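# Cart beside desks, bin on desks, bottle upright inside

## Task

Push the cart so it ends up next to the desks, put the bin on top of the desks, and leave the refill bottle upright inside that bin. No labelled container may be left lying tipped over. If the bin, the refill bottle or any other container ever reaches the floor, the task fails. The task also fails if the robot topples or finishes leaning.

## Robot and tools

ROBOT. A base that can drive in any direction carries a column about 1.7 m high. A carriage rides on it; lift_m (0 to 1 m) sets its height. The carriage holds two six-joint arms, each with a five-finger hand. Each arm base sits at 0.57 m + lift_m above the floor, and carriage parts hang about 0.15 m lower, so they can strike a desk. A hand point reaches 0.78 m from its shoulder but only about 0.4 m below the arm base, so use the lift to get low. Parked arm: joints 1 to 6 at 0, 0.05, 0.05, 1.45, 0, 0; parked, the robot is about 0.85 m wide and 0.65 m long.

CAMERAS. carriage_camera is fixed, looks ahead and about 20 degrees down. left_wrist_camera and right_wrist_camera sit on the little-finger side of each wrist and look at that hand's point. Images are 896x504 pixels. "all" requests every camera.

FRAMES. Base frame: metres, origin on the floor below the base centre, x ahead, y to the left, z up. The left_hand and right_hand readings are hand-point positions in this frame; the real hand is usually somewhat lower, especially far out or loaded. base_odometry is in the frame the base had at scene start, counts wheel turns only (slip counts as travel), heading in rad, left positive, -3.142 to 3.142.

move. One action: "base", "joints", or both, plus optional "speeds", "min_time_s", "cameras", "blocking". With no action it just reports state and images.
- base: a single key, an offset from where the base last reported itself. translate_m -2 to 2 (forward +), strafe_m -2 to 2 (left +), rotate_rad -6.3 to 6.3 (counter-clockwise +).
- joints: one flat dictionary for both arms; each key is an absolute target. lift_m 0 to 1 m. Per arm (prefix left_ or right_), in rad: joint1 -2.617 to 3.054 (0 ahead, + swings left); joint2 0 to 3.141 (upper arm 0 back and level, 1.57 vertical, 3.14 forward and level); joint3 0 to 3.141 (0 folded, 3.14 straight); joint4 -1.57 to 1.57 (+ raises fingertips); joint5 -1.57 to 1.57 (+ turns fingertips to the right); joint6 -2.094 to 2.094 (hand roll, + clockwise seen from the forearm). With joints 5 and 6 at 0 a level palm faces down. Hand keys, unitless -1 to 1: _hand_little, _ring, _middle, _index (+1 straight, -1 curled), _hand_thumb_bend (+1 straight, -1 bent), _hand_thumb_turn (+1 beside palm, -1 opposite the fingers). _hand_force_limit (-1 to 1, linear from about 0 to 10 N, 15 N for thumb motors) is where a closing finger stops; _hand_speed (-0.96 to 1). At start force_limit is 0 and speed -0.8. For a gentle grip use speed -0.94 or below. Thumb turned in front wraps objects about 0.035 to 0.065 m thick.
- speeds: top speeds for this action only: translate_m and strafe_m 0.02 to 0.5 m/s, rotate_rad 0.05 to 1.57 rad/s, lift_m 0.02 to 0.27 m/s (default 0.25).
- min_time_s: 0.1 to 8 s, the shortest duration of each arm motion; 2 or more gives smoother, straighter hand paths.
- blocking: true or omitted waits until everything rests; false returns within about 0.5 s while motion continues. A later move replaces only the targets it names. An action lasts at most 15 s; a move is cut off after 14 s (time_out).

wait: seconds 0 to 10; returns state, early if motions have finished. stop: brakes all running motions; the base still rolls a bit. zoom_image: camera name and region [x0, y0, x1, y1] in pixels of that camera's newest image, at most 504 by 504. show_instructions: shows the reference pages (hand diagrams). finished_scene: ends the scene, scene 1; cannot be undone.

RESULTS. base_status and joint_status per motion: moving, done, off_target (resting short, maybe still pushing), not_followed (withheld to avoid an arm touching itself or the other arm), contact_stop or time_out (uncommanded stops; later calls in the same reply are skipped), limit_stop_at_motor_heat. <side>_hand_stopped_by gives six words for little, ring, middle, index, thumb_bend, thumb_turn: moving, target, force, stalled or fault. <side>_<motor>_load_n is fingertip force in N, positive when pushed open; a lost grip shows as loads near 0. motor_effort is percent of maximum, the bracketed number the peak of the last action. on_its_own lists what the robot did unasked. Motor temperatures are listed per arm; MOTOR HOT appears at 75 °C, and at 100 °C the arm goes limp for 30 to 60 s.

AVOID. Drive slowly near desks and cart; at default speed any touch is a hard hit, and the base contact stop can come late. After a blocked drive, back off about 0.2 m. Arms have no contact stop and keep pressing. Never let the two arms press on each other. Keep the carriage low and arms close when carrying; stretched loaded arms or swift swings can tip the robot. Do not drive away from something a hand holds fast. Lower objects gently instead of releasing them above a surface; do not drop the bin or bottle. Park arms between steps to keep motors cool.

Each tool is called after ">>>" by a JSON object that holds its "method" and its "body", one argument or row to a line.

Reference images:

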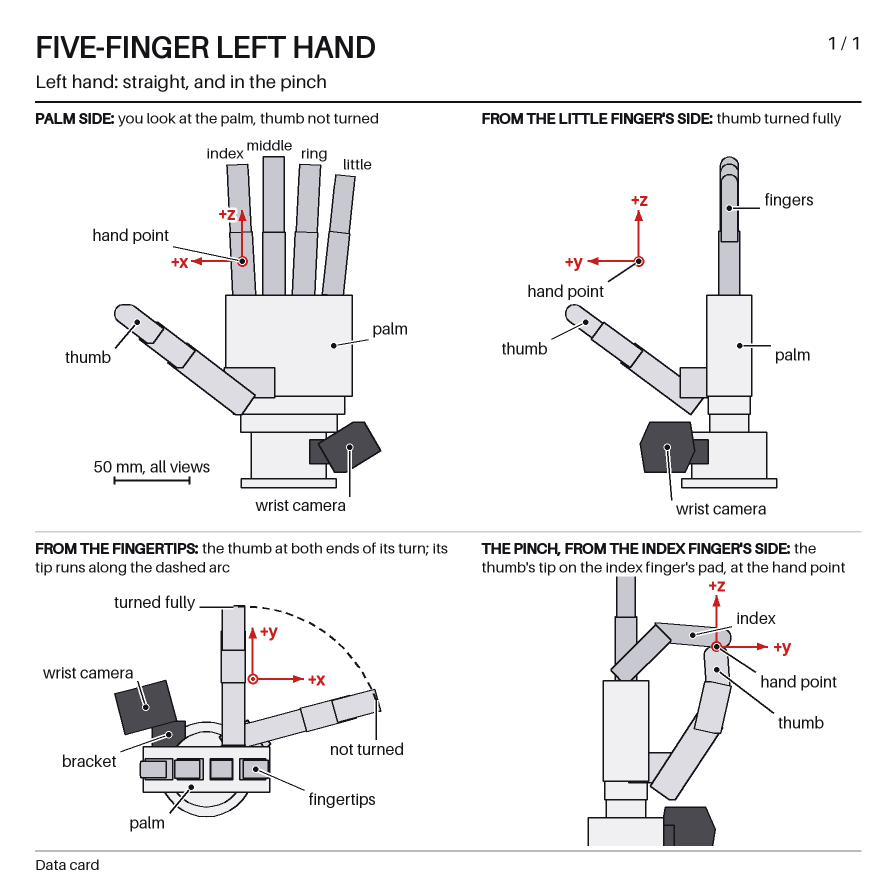

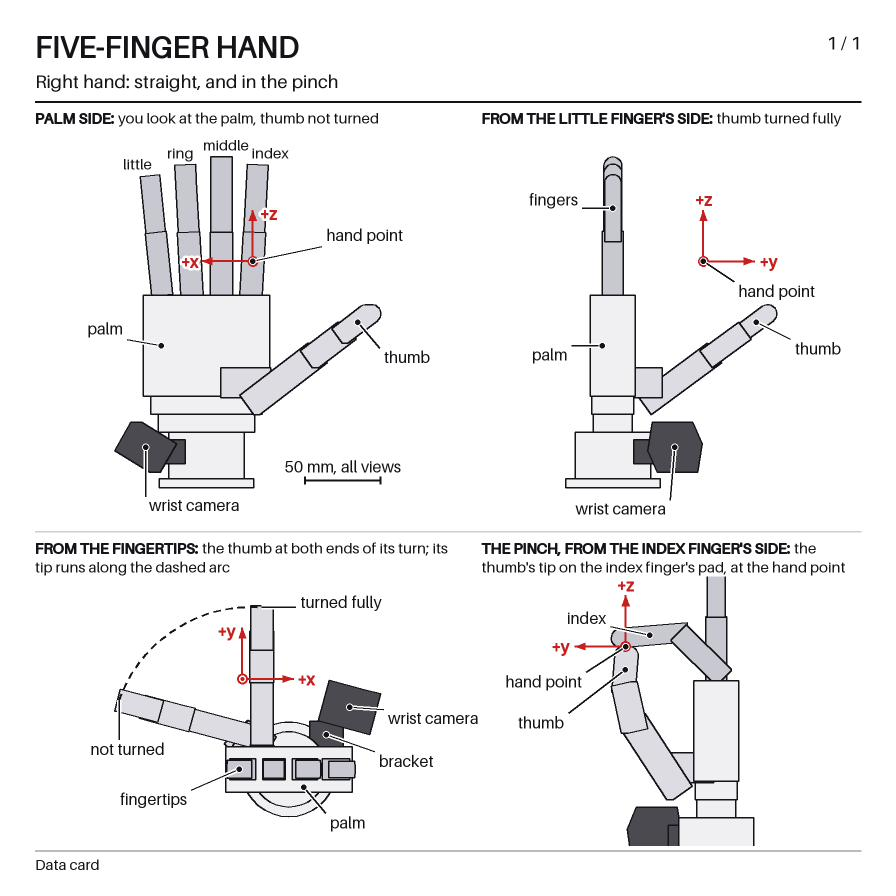

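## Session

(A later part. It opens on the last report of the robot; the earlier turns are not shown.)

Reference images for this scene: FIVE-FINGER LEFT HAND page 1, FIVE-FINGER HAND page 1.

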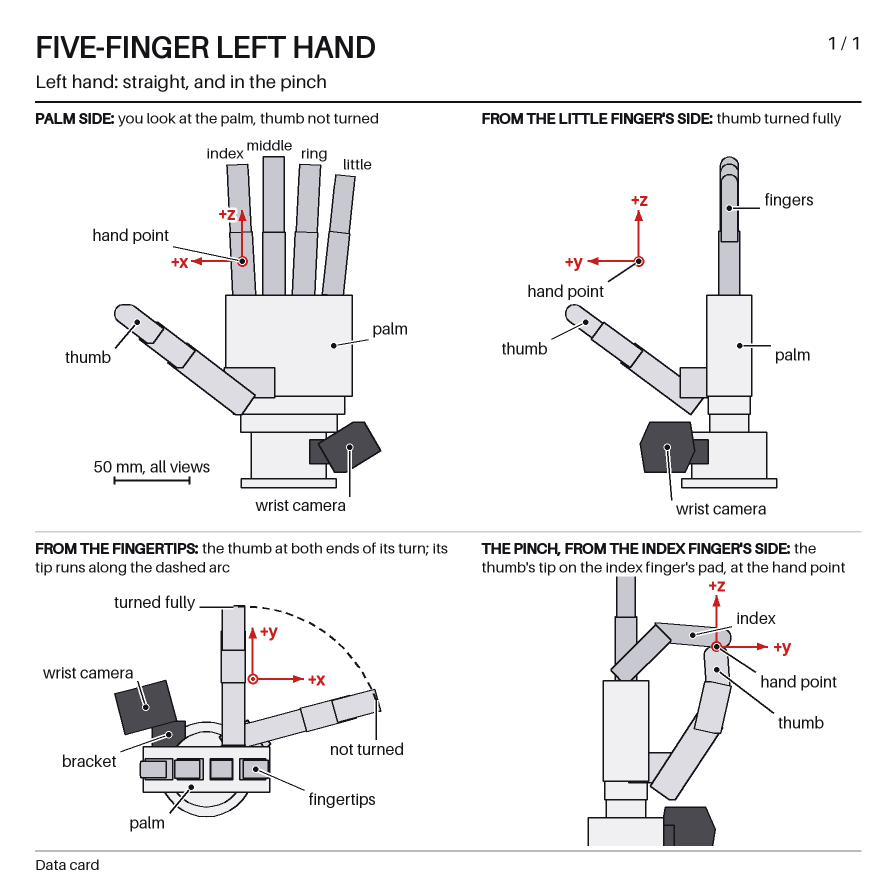

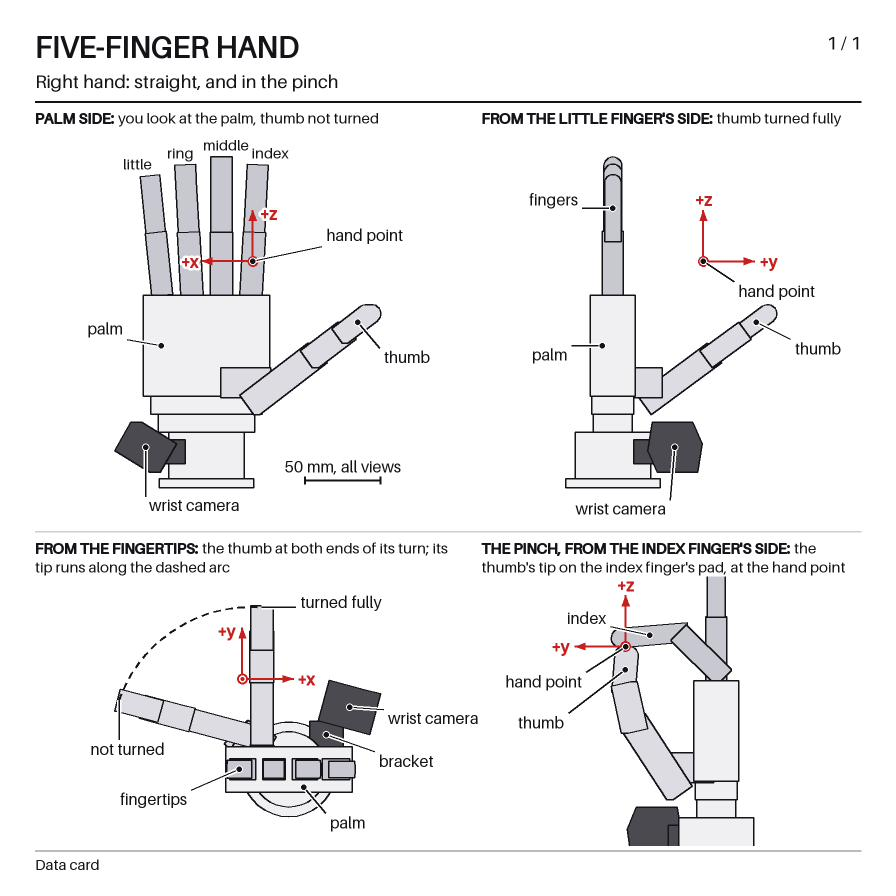

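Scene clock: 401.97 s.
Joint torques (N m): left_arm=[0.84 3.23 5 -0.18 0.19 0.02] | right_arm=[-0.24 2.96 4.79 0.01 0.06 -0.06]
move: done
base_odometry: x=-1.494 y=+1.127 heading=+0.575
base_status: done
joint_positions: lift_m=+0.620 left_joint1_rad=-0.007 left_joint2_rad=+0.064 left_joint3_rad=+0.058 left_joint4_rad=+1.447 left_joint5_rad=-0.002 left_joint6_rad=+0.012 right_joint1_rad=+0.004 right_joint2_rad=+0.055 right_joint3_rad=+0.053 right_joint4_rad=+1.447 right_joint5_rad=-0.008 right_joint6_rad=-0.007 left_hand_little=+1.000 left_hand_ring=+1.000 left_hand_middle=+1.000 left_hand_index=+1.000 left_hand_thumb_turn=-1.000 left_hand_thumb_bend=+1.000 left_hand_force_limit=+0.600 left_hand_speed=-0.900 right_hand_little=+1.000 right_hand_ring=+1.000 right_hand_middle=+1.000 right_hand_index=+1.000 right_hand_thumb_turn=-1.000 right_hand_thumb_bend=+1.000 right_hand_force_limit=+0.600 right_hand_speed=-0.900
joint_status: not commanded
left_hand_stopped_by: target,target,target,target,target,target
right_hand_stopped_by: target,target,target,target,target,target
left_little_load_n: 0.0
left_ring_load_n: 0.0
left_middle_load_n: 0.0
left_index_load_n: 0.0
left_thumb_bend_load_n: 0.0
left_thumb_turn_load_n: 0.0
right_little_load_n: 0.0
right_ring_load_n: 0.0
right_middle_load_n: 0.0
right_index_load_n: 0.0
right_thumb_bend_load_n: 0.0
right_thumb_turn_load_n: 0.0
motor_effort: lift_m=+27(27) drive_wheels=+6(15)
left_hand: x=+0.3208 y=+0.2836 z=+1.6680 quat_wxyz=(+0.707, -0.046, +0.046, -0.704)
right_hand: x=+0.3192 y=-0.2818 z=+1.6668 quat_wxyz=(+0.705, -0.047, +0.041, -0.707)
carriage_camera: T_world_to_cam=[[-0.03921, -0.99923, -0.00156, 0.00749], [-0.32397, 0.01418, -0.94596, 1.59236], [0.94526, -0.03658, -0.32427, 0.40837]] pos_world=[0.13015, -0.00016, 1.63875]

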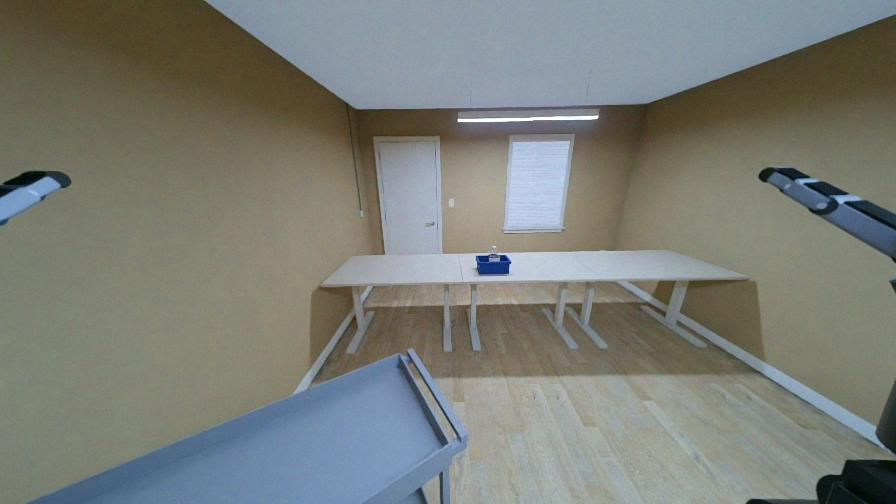

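>>> {"method": "move", "body": {
  "base": {"strafe_m": 0.26},
  "speeds": {"strafe_m": 0.15},
  "cameras": ["carriage_camera"]
}}

>>> {"method": "move", "body": {
  "base": {"translate_m": -0.22},
  "speeds": {"translate_m": 0.12},
  "cameras": ["carriage_camera"]
}}

Scene clock: 405.53 s.
Joint torques (N m): left_arm=[0.81 2.96 4.79 -0.3 0.12 -0.04] | right_arm=[-0.21 2.88 4.97 -0.03 0.04 -0.06]
move: done
base_odometry: x=-1.636 y=+1.344 heading=+0.576
base_status: done
joint_positions: lift_m=+0.620 left_joint1_rad=-0.006 left_joint2_rad=+0.064 left_joint3_rad=+0.058 left_joint4_rad=+1.448 left_joint5_rad=-0.002 left_joint6_rad=+0.012 right_joint1_rad=+0.004 right_joint2_rad=+0.054 right_joint3_rad=+0.053 right_joint4_rad=+1.449 right_joint5_rad=-0.007 right_joint6_rad=-0.007 left_hand_little=+1.000 left_hand_ring=+1.000 left_hand_middle=+1.000 left_hand_index=+1.000 left_hand_thumb_turn=-1.000 left_hand_thumb_bend=+1.000 left_hand_force_limit=+0.600 left_hand_speed=-0.900 right_hand_little=+1.000 right_hand_ring=+1.000 right_hand_middle=+1.000 right_hand_index=+1.000 right_hand_thumb_turn=-1.000 right_hand_thumb_bend=+1.000 right_hand_force_limit=+0.600 right_hand_speed=-0.900
joint_status: not commanded
left_hand_stopped_by: target,target,target,target,target,target
right_hand_stopped_by: target,target,target,target,target,target
left_little_load_n: 0.0
left_ring_load_n: 0.0
left_middle_load_n: 0.0
left_index_load_n: 0.0
left_thumb_bend_load_n: 0.0
left_thumb_turn_load_n: 0.5
right_little_load_n: 0.0
right_ring_load_n: 0.0
right_middle_load_n: 0.0
right_index_load_n: 0.0
right_thumb_bend_load_n: 0.0
right_thumb_turn_load_n: 0.0
motor_effort: lift_m=+27(27) drive_wheels=+3(14)
left_hand: x=+0.3206 y=+0.2836 z=+1.6680 quat_wxyz=(+0.708, -0.046, +0.045, -0.704)
right_hand: x=+0.3187 y=-0.2819 z=+1.6669 quat_wxyz=(+0.705, -0.046, +0.041, -0.707)
carriage_camera: T_world_to_cam=[[-0.03921, -0.99923, -0.00156, 0.00749], [-0.32397, 0.01418, -0.94596, 1.59236], [0.94526, -0.03658, -0.32427, 0.40837]] pos_world=[0.13015, -0.00016, 1.63875]

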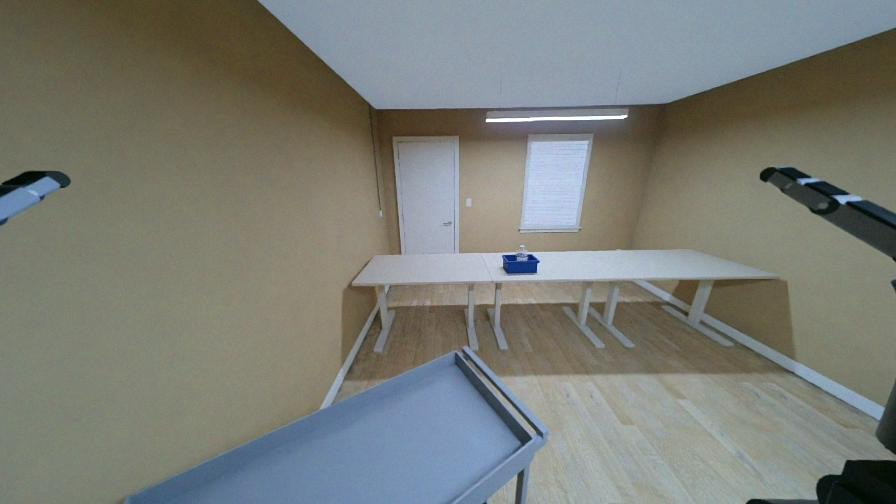

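Scene clock: 408.13 s.
Joint torques (N m): left_arm=[0.64 3.08 4.85 -0.17 0.22 -0.02] | right_arm=[-0.25 2.93 4.92 -0.03 0.04 -0.05]
Motor temperatures (°C): left_arm=[25 32 35 27 26 24] | right_arm=[24 31 31 29 26 25]
move: done
base_odometry: x=-1.820 y=+1.225 heading=+0.576
base_status: done
joint_positions: lift_m=+0.620 left_joint1_rad=-0.006 left_joint2_rad=+0.064 left_joint3_rad=+0.058 left_joint4_rad=+1.449 left_joint5_rad=-0.002 left_joint6_rad=+0.012 right_joint1_rad=+0.004 right_joint2_rad=+0.054 right_joint3_rad=+0.053 right_joint4_rad=+1.449 right_joint5_rad=-0.007 right_joint6_rad=-0.007 left_hand_little=+1.000 left_hand_ring=+1.000 left_hand_middle=+1.000 left_hand_index=+1.000 left_hand_thumb_turn=-1.000 left_hand_thumb_bend=+1.000 left_hand_force_limit=+0.600 left_hand_speed=-0.900 right_hand_little=+1.000 right_hand_ring=+1.000 right_hand_middle=+1.000 right_hand_index=+1.000 right_hand_thumb_turn=-1.000 right_hand_thumb_bend=+1.000 right_hand_force_limit=+0.600 right_hand_speed=-0.900
joint_status: not commanded
left_hand_stopped_by: target,target,target,target,target,target
right_hand_stopped_by: target,target,target,target,target,target
left_little_load_n: 0.0
left_ring_load_n: 0.5
left_middle_load_n: 0.0
left_index_load_n: 0.0
left_thumb_bend_load_n: 0.0
left_thumb_turn_load_n: 0.0
right_little_load_n: 0.0
right_ring_load_n: 0.0
right_middle_load_n: 0.0
right_index_load_n: 0.0
right_thumb_bend_load_n: 0.0
right_thumb_turn_load_n: 0.0
motor_effort: lift_m=+27(27) drive_wheels=+1(11)
left_hand: x=+0.3204 y=+0.2836 z=+1.6681 quat_wxyz=(+0.708, -0.045, +0.045, -0.704)
right_hand: x=+0.3186 y=-0.2819 z=+1.6669 quat_wxyz=(+0.705, -0.046, +0.041, -0.707)
carriage_camera: T_world_to_cam=[[-0.03921, -0.99923, -0.00156, 0.00749], [-0.32397, 0.01418, -0.94596, 1.59236], [0.94526, -0.03658, -0.32427, 0.40837]] pos_world=[0.13015, -0.00016, 1.63875]

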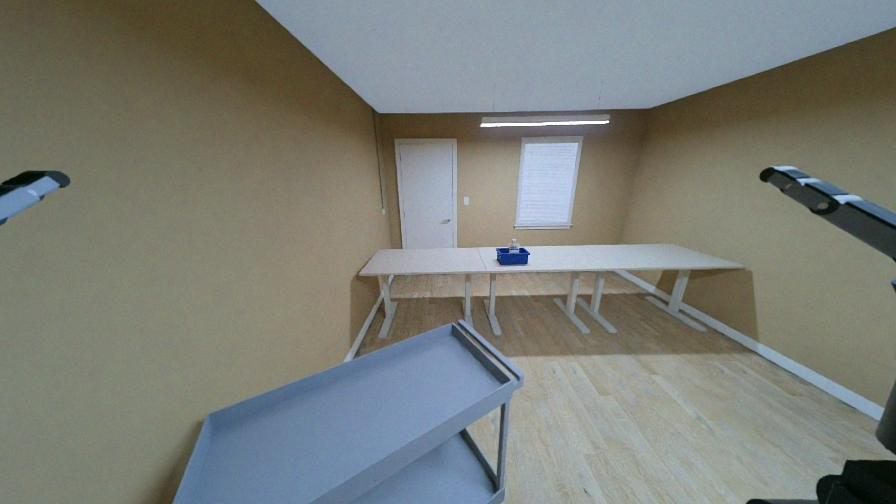

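>>> {"method": "move", "body": {
  "base": {"strafe_m": 0.3},
  "speeds": {"strafe_m": 0.15},
  "cameras": ["carriage_camera"]
}}

Scene clock: 411.60 s.
Joint torques (N m): left_arm=[0.76 2.93 4.51 -0.26 0.12 0] | right_arm=[-0.32 2.86 5 -0.01 0.04 -0.05]
move: done
base_odometry: x=-1.984 y=+1.476 heading=+0.576
base_status: done
joint_positions: lift_m=+0.620 left_joint1_rad=-0.006 left_joint2_rad=+0.064 left_joint3_rad=+0.058 left_joint4_rad=+1.449 left_joint5_rad=+0.000 left_joint6_rad=+0.011 right_joint1_rad=+0.004 right_joint2_rad=+0.054 right_joint3_rad=+0.052 right_joint4_rad=+1.449 right_joint5_rad=-0.006 right_joint6_rad=-0.007 left_hand_little=+1.000 left_hand_ring=+1.000 left_hand_middle=+1.000 left_hand_index=+1.000 left_hand_thumb_turn=-1.000 left_hand_thumb_bend=+1.000 left_hand_force_limit=+0.600 left_hand_speed=-0.900 right_hand_little=+1.000 right_hand_ring=+1.000 right_hand_middle=+1.000 right_hand_index=+1.000 right_hand_thumb_turn=-1.000 right_hand_thumb_bend=+1.000 right_hand_force_limit=+0.600 right_hand_speed=-0.900
joint_status: not commanded
left_hand_stopped_by: target,target,target,target,target,target
right_hand_stopped_by: target,target,target,target,target,target
left_little_load_n: 0.0
left_ring_load_n: 0.0
left_middle_load_n: 0.0
left_index_load_n: 0.0
left_thumb_bend_load_n: 0.0
left_thumb_turn_load_n: 0.0
right_little_load_n: 0.0
right_ring_load_n: 0.0
right_middle_load_n: 0.0
right_index_load_n: 0.0
right_thumb_bend_load_n: 0.0
right_thumb_turn_load_n: 0.0
motor_effort: lift_m=+27(27) drive_wheels=+4(12)
left_hand: x=+0.3204 y=+0.2834 z=+1.6681 quat_wxyz=(+0.708, -0.045, +0.046, -0.704)
right_hand: x=+0.3188 y=-0.2822 z=+1.6668 quat_wxyz=(+0.705, -0.046, +0.041, -0.707)
carriage_camera: T_world_to_cam=[[-0.03921, -0.99923, -0.00156, 0.00749], [-0.32397, 0.01418, -0.94596, 1.59236], [0.94526, -0.03658, -0.32427, 0.40837]] pos_world=[0.13015, -0.00016, 1.63875]

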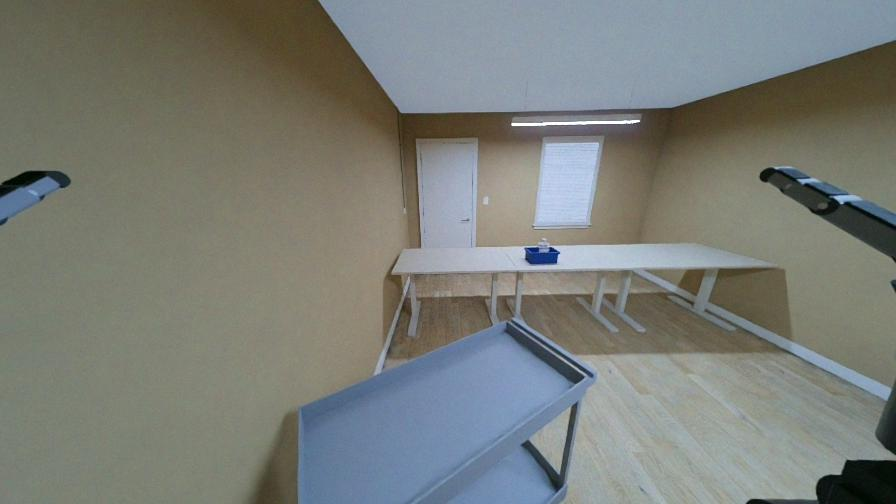

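>>> {"method": "move", "body": {
  "base": {"strafe_m": -0.105},
  "speeds": {"strafe_m": 0.15}
}}

>>> {"method": "move", "body": {
  "base": {"translate_m": -0.2},
  "speeds": {"translate_m": 0.12},
  "joints": {"left_joint1_rad": 0, "left_joint2_rad": 1.5, "left_joint3_rad": 0.9, "left_joint4_rad": -0.6, "left_joint5_rad": 0, "left_joint6_rad": 0, "right_joint1_rad": 0, "right_joint2_rad": 1.5, "right_joint3_rad": 0.9, "right_joint4_rad": -0.6, "right_joint5_rad": 0, "right_joint6_rad": 0},
  "min_time_s": 2
}}

>>> {"method": "move", "body": {
  "joints": {"left_joint1_rad": 0, "left_joint2_rad": 2.43, "left_joint3_rad": 0.925, "left_joint4_rad": -0.07, "left_joint5_rad": 0, "left_joint6_rad": 0, "right_joint1_rad": 0, "right_joint2_rad": 2.43, "right_joint3_rad": 0.925, "right_joint4_rad": -0.07, "right_joint5_rad": 0, "right_joint6_rad": 0},
  "min_time_s": 2,
  "cameras": ["all"]
}}

Scene clock: 415.20 s.
Joint torques (N m): left_arm=[0.59 3.34 4.7 -0.3 0.12 0] | right_arm=[-0.24 2.85 4.92 -0.04 0.05 -0.07]
move: done
base_odometry: x=-1.927 y=+1.389 heading=+0.577
base_status: done
joint_positions: lift_m=+0.620 left_joint1_rad=-0.006 left_joint2_rad=+0.064 left_joint3_rad=+0.058 left_joint4_rad=+1.449 left_joint5_rad=+0.000 left_joint6_rad=+0.011 right_joint1_rad=+0.004 right_joint2_rad=+0.054 right_joint3_rad=+0.052 right_joint4_rad=+1.450 right_joint5_rad=-0.006 right_joint6_rad=-0.007 left_hand_little=+1.000 left_hand_ring=+1.000 left_hand_middle=+1.000 left_hand_index=+1.000 left_hand_thumb_turn=-1.000 left_hand_thumb_bend=+1.000 left_hand_force_limit=+0.600 left_hand_speed=-0.900 right_hand_little=+1.000 right_hand_ring=+1.000 right_hand_middle=+1.000 right_hand_index=+1.000 right_hand_thumb_turn=-1.000 right_hand_thumb_bend=+1.000 right_hand_force_limit=+0.600 right_hand_speed=-0.900
joint_status: not commanded
left_hand_stopped_by: target,target,target,target,target,target
right_hand_stopped_by: target,target,target,target,target,target
left_little_load_n: 0.0
left_ring_load_n: 0.0
left_middle_load_n: 0.0
left_index_load_n: 0.0
left_thumb_bend_load_n: 0.0
left_thumb_turn_load_n: 0.0
right_little_load_n: 0.0
right_ring_load_n: 0.0
right_middle_load_n: 0.0
right_index_load_n: 0.0
right_thumb_bend_load_n: 0.0
right_thumb_turn_load_n: 0.0
motor_effort: lift_m=+27(27) drive_wheels=+4(14)
left_hand: x=+0.3202 y=+0.2834 z=+1.6681 quat_wxyz=(+0.708, -0.045, +0.045, -0.704)
right_hand: x=+0.3184 y=-0.2822 z=+1.6670 quat_wxyz=(+0.705, -0.045, +0.041, -0.707)
pictures: none

Scene clock: 417.67 s.
Joint torques (N m): left_arm=[0.46 -3.4 8.01 1.05 0.1 -0.01] | right_arm=[-0.25 -4.03 8.91 0.99 0.03 -0.06]
move: done
base_odometry: x=-2.095 y=+1.280 heading=+0.577
base_status: done
joint_positions: lift_m=+0.620 left_joint1_rad=-0.006 left_joint2_rad=+1.482 left_joint3_rad=+0.881 left_joint4_rad=-0.576 left_joint5_rad=+0.000 left_joint6_rad=+0.011 right_joint1_rad=+0.004 right_joint2_rad=+1.492 right_joint3_rad=+0.871 right_joint4_rad=-0.588 right_joint5_rad=-0.006 right_joint6_rad=-0.007 left_hand_little=+1.000 left_hand_ring=+1.000 left_hand_middle=+1.000 left_hand_index=+1.000 left_hand_thumb_turn=-1.000 left_hand_thumb_bend=+1.000 left_hand_force_limit=+0.600 left_hand_speed=-0.900 right_hand_little=+1.000 right_hand_ring=+1.000 right_hand_middle=+1.000 right_hand_index=+1.000 right_hand_thumb_turn=-1.000 right_hand_thumb_bend=+1.000 right_hand_force_limit=+0.600 right_hand_speed=-0.900
joint_status: all done
left_hand_stopped_by: target,target,target,target,target,target
right_hand_stopped_by: target,target,target,target,target,target
left_little_load_n: 0.0
left_ring_load_n: 0.0
left_middle_load_n: 0.0
left_index_load_n: 0.0
left_thumb_bend_load_n: 0.0
left_thumb_turn_load_n: 0.0
right_little_load_n: 0.0
right_ring_load_n: 0.0
right_middle_load_n: 0.0
right_index_load_n: 0.0
right_thumb_bend_load_n: 0.0
right_thumb_turn_load_n: 0.0
motor_effort: lift_m=+27(27) drive_wheels=-1(14)
left_hand: x=+0.5036 y=+0.2824 z=+1.2374 quat_wxyz=(+0.139, -0.688, +0.699, -0.138)
right_hand: x=+0.4960 y=-0.2815 z=+1.2317 quat_wxyz=(+0.129, -0.700, +0.692, -0.125)
pictures: none

Scene clock: 419.97 s.
Joint torques (N m): left_arm=[0.58 -6.56 2.92 0.41 0.11 0] | right_arm=[-0.2 -7.05 3.18 0.47 0.03 -0.06]
move: done
base_odometry: x=-2.095 y=+1.280 heading=+0.577
base_status: not commanded
joint_positions: lift_m=+0.620 left_joint1_rad=-0.006 left_joint2_rad=+2.406 left_joint3_rad=+0.916 left_joint4_rad=-0.088 left_joint5_rad=+0.000 left_joint6_rad=+0.011 right_joint1_rad=+0.004 right_joint2_rad=+2.422 right_joint3_rad=+0.912 right_joint4_rad=-0.089 right_joint5_rad=-0.006 right_joint6_rad=-0.006 left_hand_little=+1.000 left_hand_ring=+1.000 left_hand_middle=+1.000 left_hand_index=+1.000 left_hand_thumb_turn=-1.000 left_hand_thumb_bend=+1.000 left_hand_force_limit=+0.600 left_hand_speed=-0.900 right_hand_little=+1.000 right_hand_ring=+1.000 right_hand_middle=+1.000 right_hand_index=+1.000 right_hand_thumb_turn=-1.000 right_hand_thumb_bend=+1.000 right_hand_force_limit=+0.600 right_hand_speed=-0.900
joint_status: all done
left_hand_stopped_by: target,target,target,target,target,target
right_hand_stopped_by: target,target,target,target,target,target
left_little_load_n: 0.0
left_ring_load_n: 0.0
left_middle_load_n: 0.0
left_index_load_n: 0.0
left_thumb_bend_load_n: 0.0
left_thumb_turn_load_n: 0.0
right_little_load_n: 0.0
right_ring_load_n: -0.5
right_middle_load_n: 0.0
right_index_load_n: 0.0
right_thumb_bend_load_n: 0.0
right_thumb_turn_load_n: 0.0
motor_effort: lift_m=+27(27) drive_wheels=+0(4)
left_hand: x=+0.4570 y=+0.2827 z=+1.0044 quat_wxyz=(-0.002, -0.701, +0.713, +0.003)
right_hand: x=+0.4496 y=-0.2817 z=+1.0014 quat_wxyz=(-0.008, -0.711, +0.704, +0.012)
pictures: carriage_camera, left_wrist_camera, right_wrist_camera
carriage_camera: T_world_to_cam=[[-0.03921, -0.99923, -0.00156, 0.00749], [-0.32397, 0.01418, -0.94596, 1.59236], [0.94526, -0.03658, -0.32427, 0.40837]] pos_world=[0.13015, -0.00016, 1.63875]
left_wrist_camera: T_world_to_cam=[[0.96029, -0.27777, 0.02635, -0.38824], [-0.24454, -0.79238, 0.55887, -0.23679], [-0.13436, -0.54312, -0.82884, 1.16023]] pos_world=[0.47081, 0.33467, 1.10421]
right_wrist_camera: T_world_to_cam=[[-0.95679, -0.29068, 0.00745, 0.34389], [-0.24749, 0.82754, 0.5039, -0.16212], [-0.15264, 0.48029, -0.86373, 1.18372]] pos_world=[0.46959, -0.33441, 1.10154]

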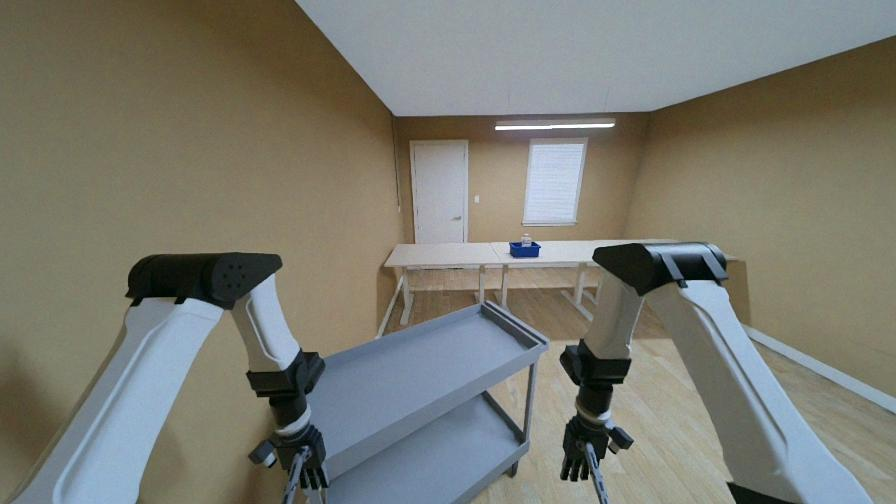

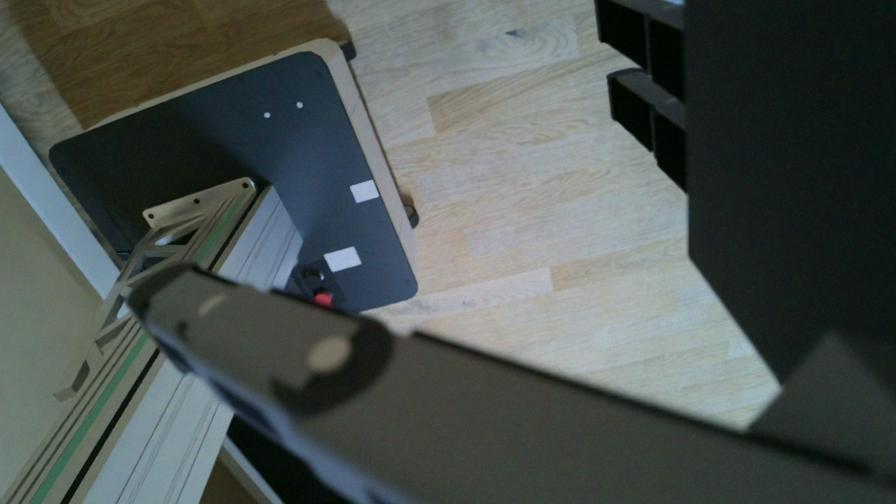

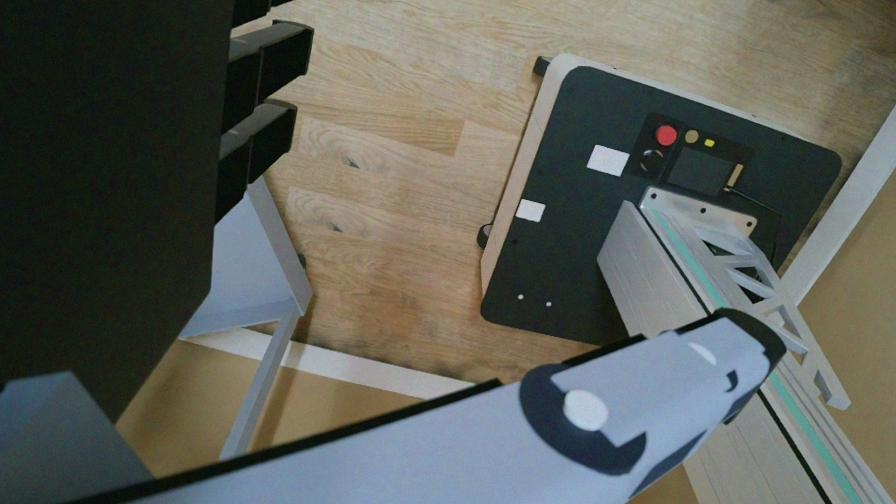

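>>> {"method": "zoom_image", "body": {
  "camera": "carriage_camera",
  "region": [220, 280, 500, 504]
}}

Scaled by 1.800 from the camera's image (finer frame: 1280x720).

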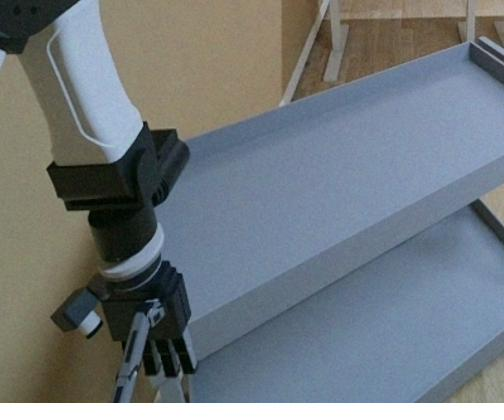

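>>> {"method": "move", "body": {
  "joints": {"lift_m": 0.385},
  "speeds": {"lift_m": 0.15},
  "cameras": ["all"]
}}

Scene clock: 423.37 s.
Joint torques (N m): left_arm=[0.69 -7.12 2.61 0.33 0.11 0.01] | right_arm=[-0.24 -7.66 2.93 0.44 0.03 -0.04]
move: done
base_odometry: x=-2.095 y=+1.280 heading=+0.577
base_status: not commanded
joint_positions: lift_m=+0.385 left_joint1_rad=-0.006 left_joint2_rad=+2.413 left_joint3_rad=+0.918 left_joint4_rad=-0.079 left_joint5_rad=+0.000 left_joint6_rad=+0.011 right_joint1_rad=+0.004 right_joint2_rad=+2.430 right_joint3_rad=+0.914 right_joint4_rad=-0.081 right_joint5_rad=-0.006 right_joint6_rad=-0.006 left_hand_little=+1.000 left_hand_ring=+1.000 left_hand_middle=+1.000 left_hand_index=+1.000 left_hand_thumb_turn=-1.000 left_hand_thumb_bend=+1.000 left_hand_force_limit=+0.600 left_hand_speed=-0.900 right_hand_little=+1.000 right_hand_ring=+1.000 right_hand_middle=+1.000 right_hand_index=+1.000 right_hand_thumb_turn=-1.000 right_hand_thumb_bend=+1.000 right_hand_force_limit=+0.600 right_hand_speed=-0.900
joint_status: all done
left_hand_stopped_by: target,target,target,target,target,target
right_hand_stopped_by: target,target,target,target,target,target
left_little_load_n: 0.0
left_ring_load_n: 0.0
left_middle_load_n: 0.0
left_index_load_n: 0.0
left_thumb_bend_load_n: -0.5
left_thumb_turn_load_n: 0.0
right_little_load_n: 0.0
right_ring_load_n: 0.0
right_middle_load_n: 0.0
right_index_load_n: 0.0
right_thumb_bend_load_n: 0.0
right_thumb_turn_load_n: 0.0
motor_effort: lift_m=+25(25) drive_wheels=+3(3)
left_hand: x=+0.4581 y=+0.2827 z=+0.7676 quat_wxyz=(-0.001, -0.701, +0.713, +0.001)
right_hand: x=+0.4503 y=-0.2817 z=+0.7644 quat_wxyz=(-0.007, -0.711, +0.704, +0.011)
pictures: carriage_camera, left_wrist_camera, right_wrist_camera
carriage_camera: T_world_to_cam=[[-0.03921, -0.99923, -0.00156, 0.00713], [-0.32397, 0.01418, -0.94596, 1.37025], [0.94526, -0.03658, -0.32427, 0.33223]] pos_world=[0.13015, -0.00016, 1.40395]
left_wrist_camera: T_world_to_cam=[[0.96018, -0.27777, 0.03003, -0.38584], [-0.24668, -0.7924, 0.5579, -0.1025], [-0.13118, -0.54309, -0.82936, 0.96295]] pos_world=[0.4715, 0.33457, 0.8674]
right_wrist_camera: T_world_to_cam=[[-0.95681, -0.29067, 0.00491, 0.34833], [-0.24882, 0.82756, 0.50323, -0.04141], [-0.15034, 0.48027, -0.86414, 0.97845]] pos_world=[0.47008, -0.33441, 0.86465]

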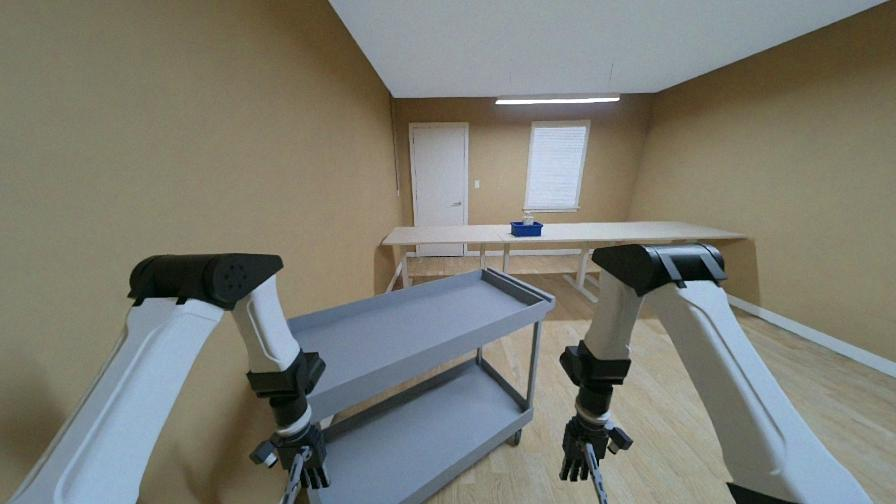

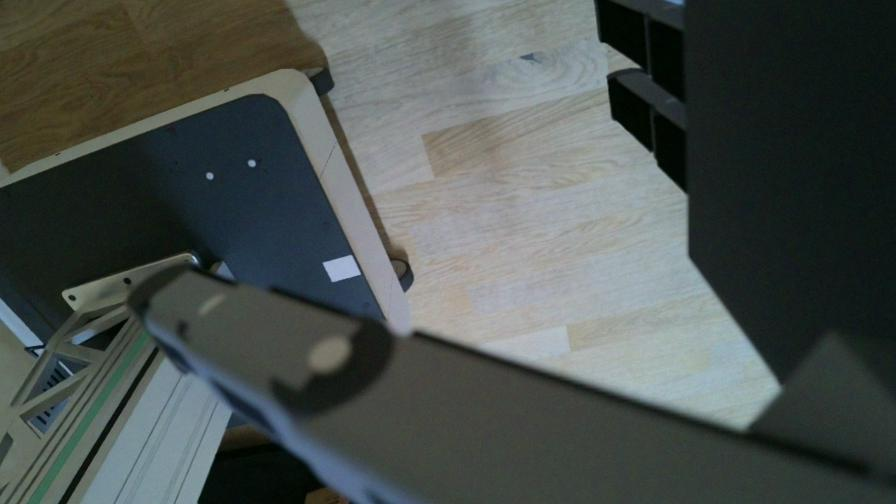

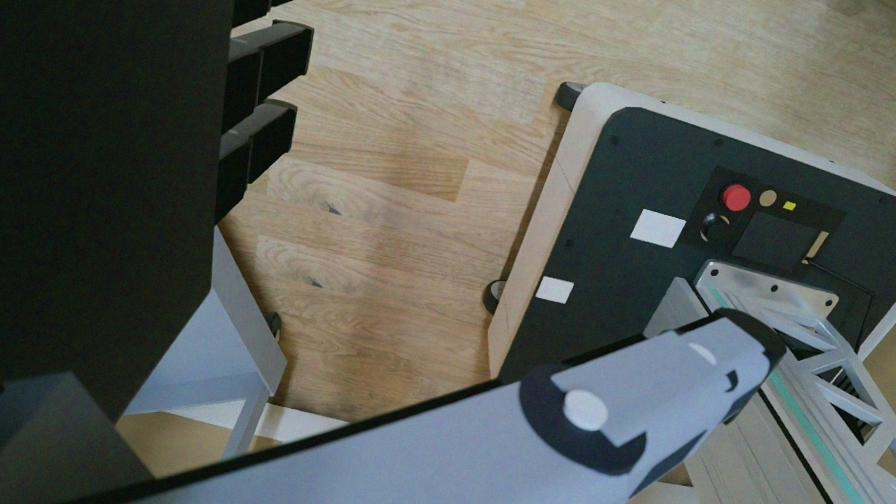

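>>> {"method": "move", "body": {
  "base": {"translate_m": 0.11},
  "speeds": {"translate_m": 0.06},
  "cameras": ["carriage_camera", "left_wrist_camera"]
}}

>>> {"method": "zoom_image", "body": {
  "camera": "carriage_camera",
  "region": [220, 280, 500, 504]
}}

Scene clock: 426.30 s.
Joint torques (N m): left_arm=[0.43 -7.31 3.12 0.81 0.05 0.11] | right_arm=[-0.27 -7.76 2.96 0.43 0.03 -0.03]
move: done
base_odometry: x=-2.003 y=+1.339 heading=+0.577
base_status: done
joint_positions: lift_m=+0.385 left_joint1_rad=-0.005 left_joint2_rad=+2.413 left_joint3_rad=+0.913 left_joint4_rad=-0.133 left_joint5_rad=+0.004 left_joint6_rad=-0.004 right_joint1_rad=+0.004 right_joint2_rad=+2.430 right_joint3_rad=+0.914 right_joint4_rad=-0.080 right_joint5_rad=-0.006 right_joint6_rad=-0.006 left_hand_little=+1.000 left_hand_ring=+1.000 left_hand_middle=+1.000 left_hand_index=+1.000 left_hand_thumb_turn=-1.000 left_hand_thumb_bend=+1.000 left_hand_force_limit=+0.600 left_hand_speed=-0.900 right_hand_little=+1.000 right_hand_ring=+1.000 right_hand_middle=+1.000 right_hand_index=+1.000 right_hand_thumb_turn=-1.000 right_hand_thumb_bend=+1.000 right_hand_force_limit=+0.600 right_hand_speed=-0.900
joint_status: not commanded
left_hand_stopped_by: target,target,target,target,target,target
right_hand_stopped_by: target,target,target,target,target,target
left_little_load_n: 0.0
left_ring_load_n: 0.0
left_middle_load_n: 0.0
left_index_load_n: 0.0
left_thumb_bend_load_n: 0.0
left_thumb_turn_load_n: 0.0
right_little_load_n: 0.0
right_ring_load_n: 0.0
right_middle_load_n: 0.0
right_index_load_n: 0.0
right_thumb_bend_load_n: 0.0
right_thumb_turn_load_n: 0.0
motor_effort: lift_m=+24(25) drive_wheels=+7(14)
left_hand: x=+0.4418 y=+0.2811 z=+0.7714 quat_wxyz=(-0.023, -0.706, +0.707, +0.021)
right_hand: x=+0.4506 y=-0.2817 z=+0.7643 quat_wxyz=(-0.007, -0.711, +0.704, +0.011)
carriage_camera: T_world_to_cam=[[-0.03921, -0.99923, -0.00156, 0.00713], [-0.32397, 0.01418, -0.94596, 1.37025], [0.94526, -0.03658, -0.32427, 0.33223]] pos_world=[0.13015, -0.00016, 1.40395]
left_wrist_camera: T_world_to_cam=[[0.96456, -0.26257, -0.02602, -0.33365], [-0.20067, -0.79403, 0.5738, -0.14205], [-0.17132, -0.54825, -0.81858, 0.9741]] pos_world=[0.4602, 0.33365, 0.87021]

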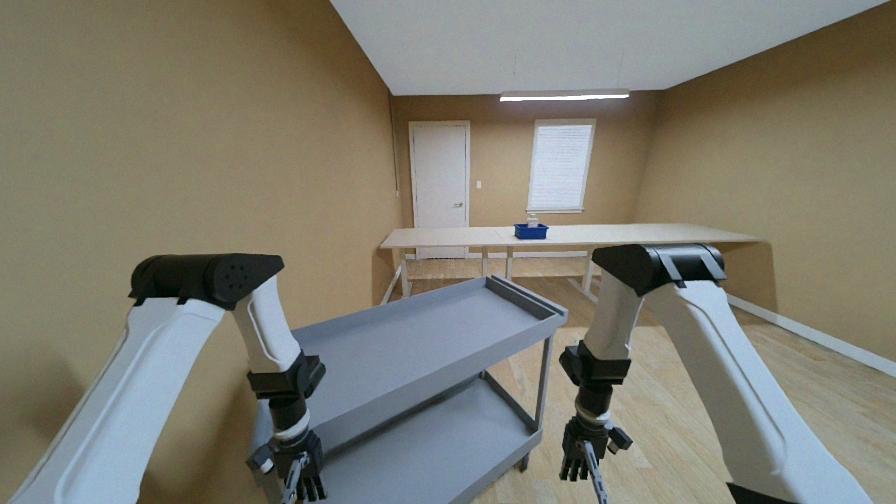

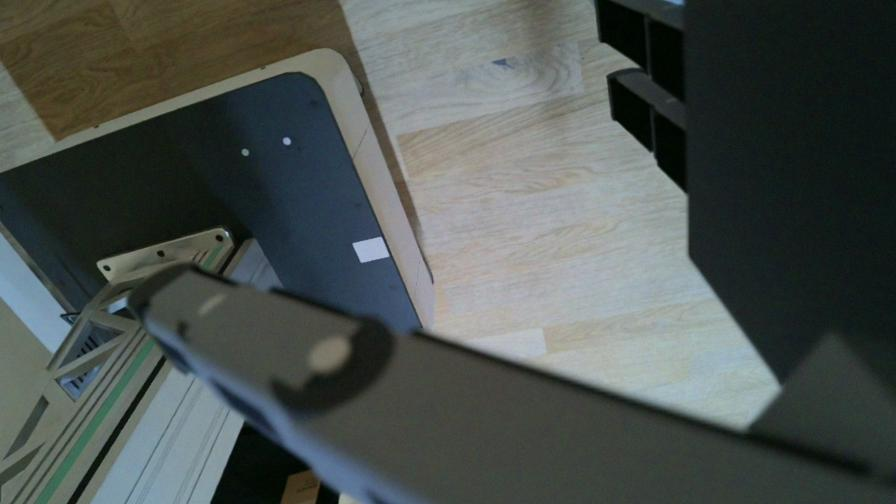

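Scaled by 1.800 from the camera's image (finer frame: 1280x720).

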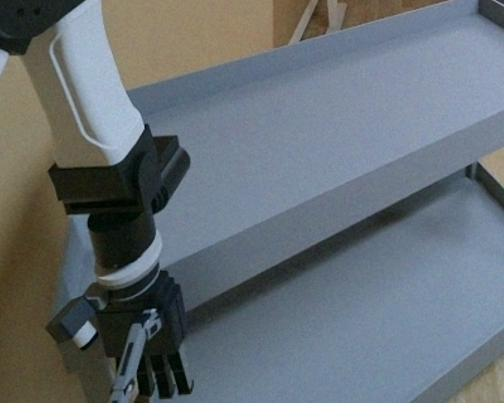

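>>> {"method": "move", "body": {
  "base": {"translate_m": 0.1},
  "speeds": {"translate_m": 0.05},
  "joints": {"left_joint4_rad": 0.05},
  "min_time_s": 2,
  "cameras": ["carriage_camera"]
}}

Scene clock: 429.93 s.
Joint torques (N m): left_arm=[0.65 -8.4 3.48 0.79 0.07 0.25] | right_arm=[-0.32 -7.72 2.86 0.41 0.02 -0.05]
move: done
base_odometry: x=-1.919 y=+1.394 heading=+0.578
base_status: done
joint_positions: lift_m=+0.385 left_joint1_rad=-0.005 left_joint2_rad=+2.425 left_joint3_rad=+0.913 left_joint4_rad=+0.025 left_joint5_rad=+0.014 left_joint6_rad=-0.013 right_joint1_rad=+0.004 right_joint2_rad=+2.430 right_joint3_rad=+0.914 right_joint4_rad=-0.080 right_joint5_rad=-0.006 right_joint6_rad=-0.006 left_hand_little=+1.000 left_hand_ring=+1.000 left_hand_middle=+1.000 left_hand_index=+1.000 left_hand_thumb_turn=-1.000 left_hand_thumb_bend=+1.000 left_hand_force_limit=+0.600 left_hand_speed=-0.900 right_hand_little=+1.000 right_hand_ring=+1.000 right_hand_middle=+1.000 right_hand_index=+1.000 right_hand_thumb_turn=-1.000 right_hand_thumb_bend=+1.000 right_hand_force_limit=+0.600 right_hand_speed=-0.900
joint_status: all done
left_hand_stopped_by: target,target,target,target,target,target
right_hand_stopped_by: target,target,target,target,target,target
left_little_load_n: 0.0
left_ring_load_n: 0.0
left_middle_load_n: 0.0
left_index_load_n: 0.0
left_thumb_bend_load_n: 0.0
left_thumb_turn_load_n: 0.0
right_little_load_n: 0.0
right_ring_load_n: 0.5
right_middle_load_n: 0.0
right_index_load_n: 0.0
right_thumb_bend_load_n: 0.0
right_thumb_turn_load_n: 0.0
motor_effort: lift_m=+24(25) drive_wheels=-10(18)
left_hand: x=+0.4802 y=+0.2782 z=+0.7601 quat_wxyz=(+0.024, -0.709, +0.704, -0.035)
right_hand: x=+0.4506 y=-0.2817 z=+0.7643 quat_wxyz=(-0.007, -0.711, +0.704, +0.011)
carriage_camera: T_world_to_cam=[[-0.03921, -0.99923, -0.00156, 0.00713], [-0.32397, 0.01418, -0.94596, 1.37025], [0.94526, -0.03658, -0.32427, 0.33223]] pos_world=[0.13015, -0.00016, 1.40395]

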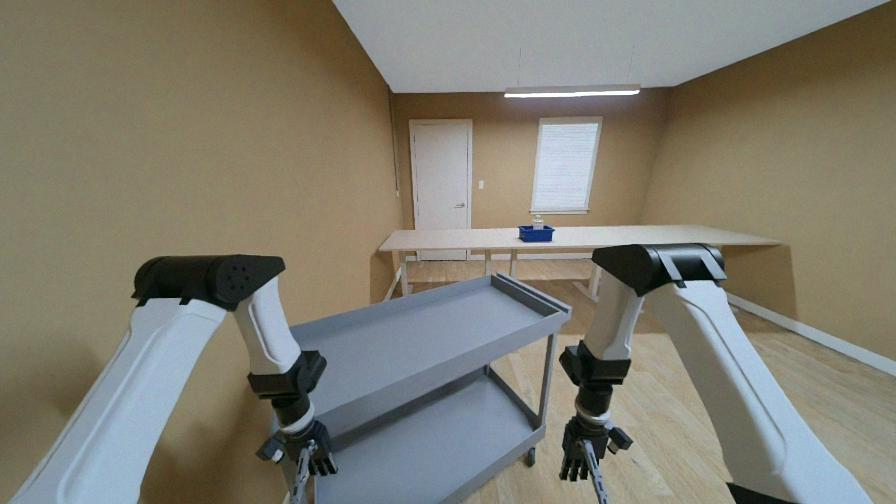

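>>> {"method": "move", "body": {
  "base": {"translate_m": 0.14},
  "speeds": {"translate_m": 0.06},
  "joints": {"left_joint4_rad": -0.02},
  "min_time_s": 2,
  "cameras": ["carriage_camera"]
}}

Scene clock: 433.37 s.
Joint torques (N m): left_arm=[0.44 -8.5 3.28 0.53 -0.05 0.24] | right_arm=[-0.31 -7.72 2.95 0.41 0.03 -0.05]
move: done
base_odometry: x=-1.802 y=+1.471 heading=+0.579
base_status: done
joint_positions: lift_m=+0.385 left_joint1_rad=-0.005 left_joint2_rad=+2.425 left_joint3_rad=+0.913 left_joint4_rad=-0.047 left_joint5_rad=+0.016 left_joint6_rad=-0.013 right_joint1_rad=+0.004 right_joint2_rad=+2.430 right_joint3_rad=+0.914 right_joint4_rad=-0.079 right_joint5_rad=-0.006 right_joint6_rad=-0.006 left_hand_little=+1.000 left_hand_ring=+1.000 left_hand_middle=+1.000 left_hand_index=+1.000 left_hand_thumb_turn=-1.000 left_hand_thumb_bend=+1.000 left_hand_force_limit=+0.600 left_hand_speed=-0.900 right_hand_little=+1.000 right_hand_ring=+1.000 right_hand_middle=+1.000 right_hand_index=+1.000 right_hand_thumb_turn=-1.000 right_hand_thumb_bend=+1.000 right_hand_force_limit=+0.600 right_hand_speed=-0.900
joint_status: all done
left_hand_stopped_by: target,target,target,target,target,target
right_hand_stopped_by: target,target,target,target,target,target
left_little_load_n: 0.0
left_ring_load_n: 0.0
left_middle_load_n: 0.0
left_index_load_n: 0.0
left_thumb_bend_load_n: 0.0
left_thumb_turn_load_n: 0.0
right_little_load_n: 0.0
right_ring_load_n: 0.0
right_middle_load_n: 0.0
right_index_load_n: 0.0
right_thumb_bend_load_n: -0.5
right_thumb_turn_load_n: 0.0
motor_effort: lift_m=+24(25) drive_wheels=-9(20)
left_hand: x=+0.4608 y=+0.2781 z=+0.7635 quat_wxyz=(-0.002, -0.710, +0.704, -0.010)
right_hand: x=+0.4508 y=-0.2817 z=+0.7643 quat_wxyz=(-0.006, -0.711, +0.704, +0.011)
carriage_camera: T_world_to_cam=[[-0.03921, -0.99923, -0.00156, 0.00713], [-0.32397, 0.01418, -0.94596, 1.37025], [0.94526, -0.03658, -0.32427, 0.33223]] pos_world=[0.13015, -0.00016, 1.40395]

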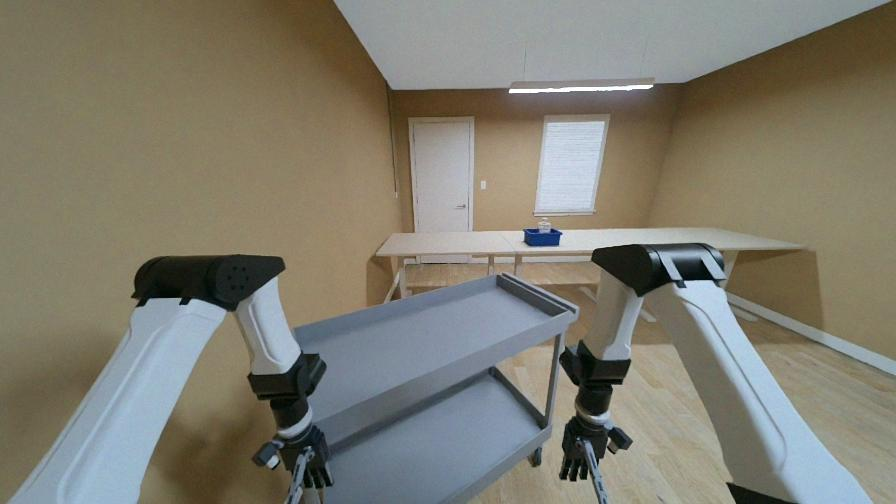

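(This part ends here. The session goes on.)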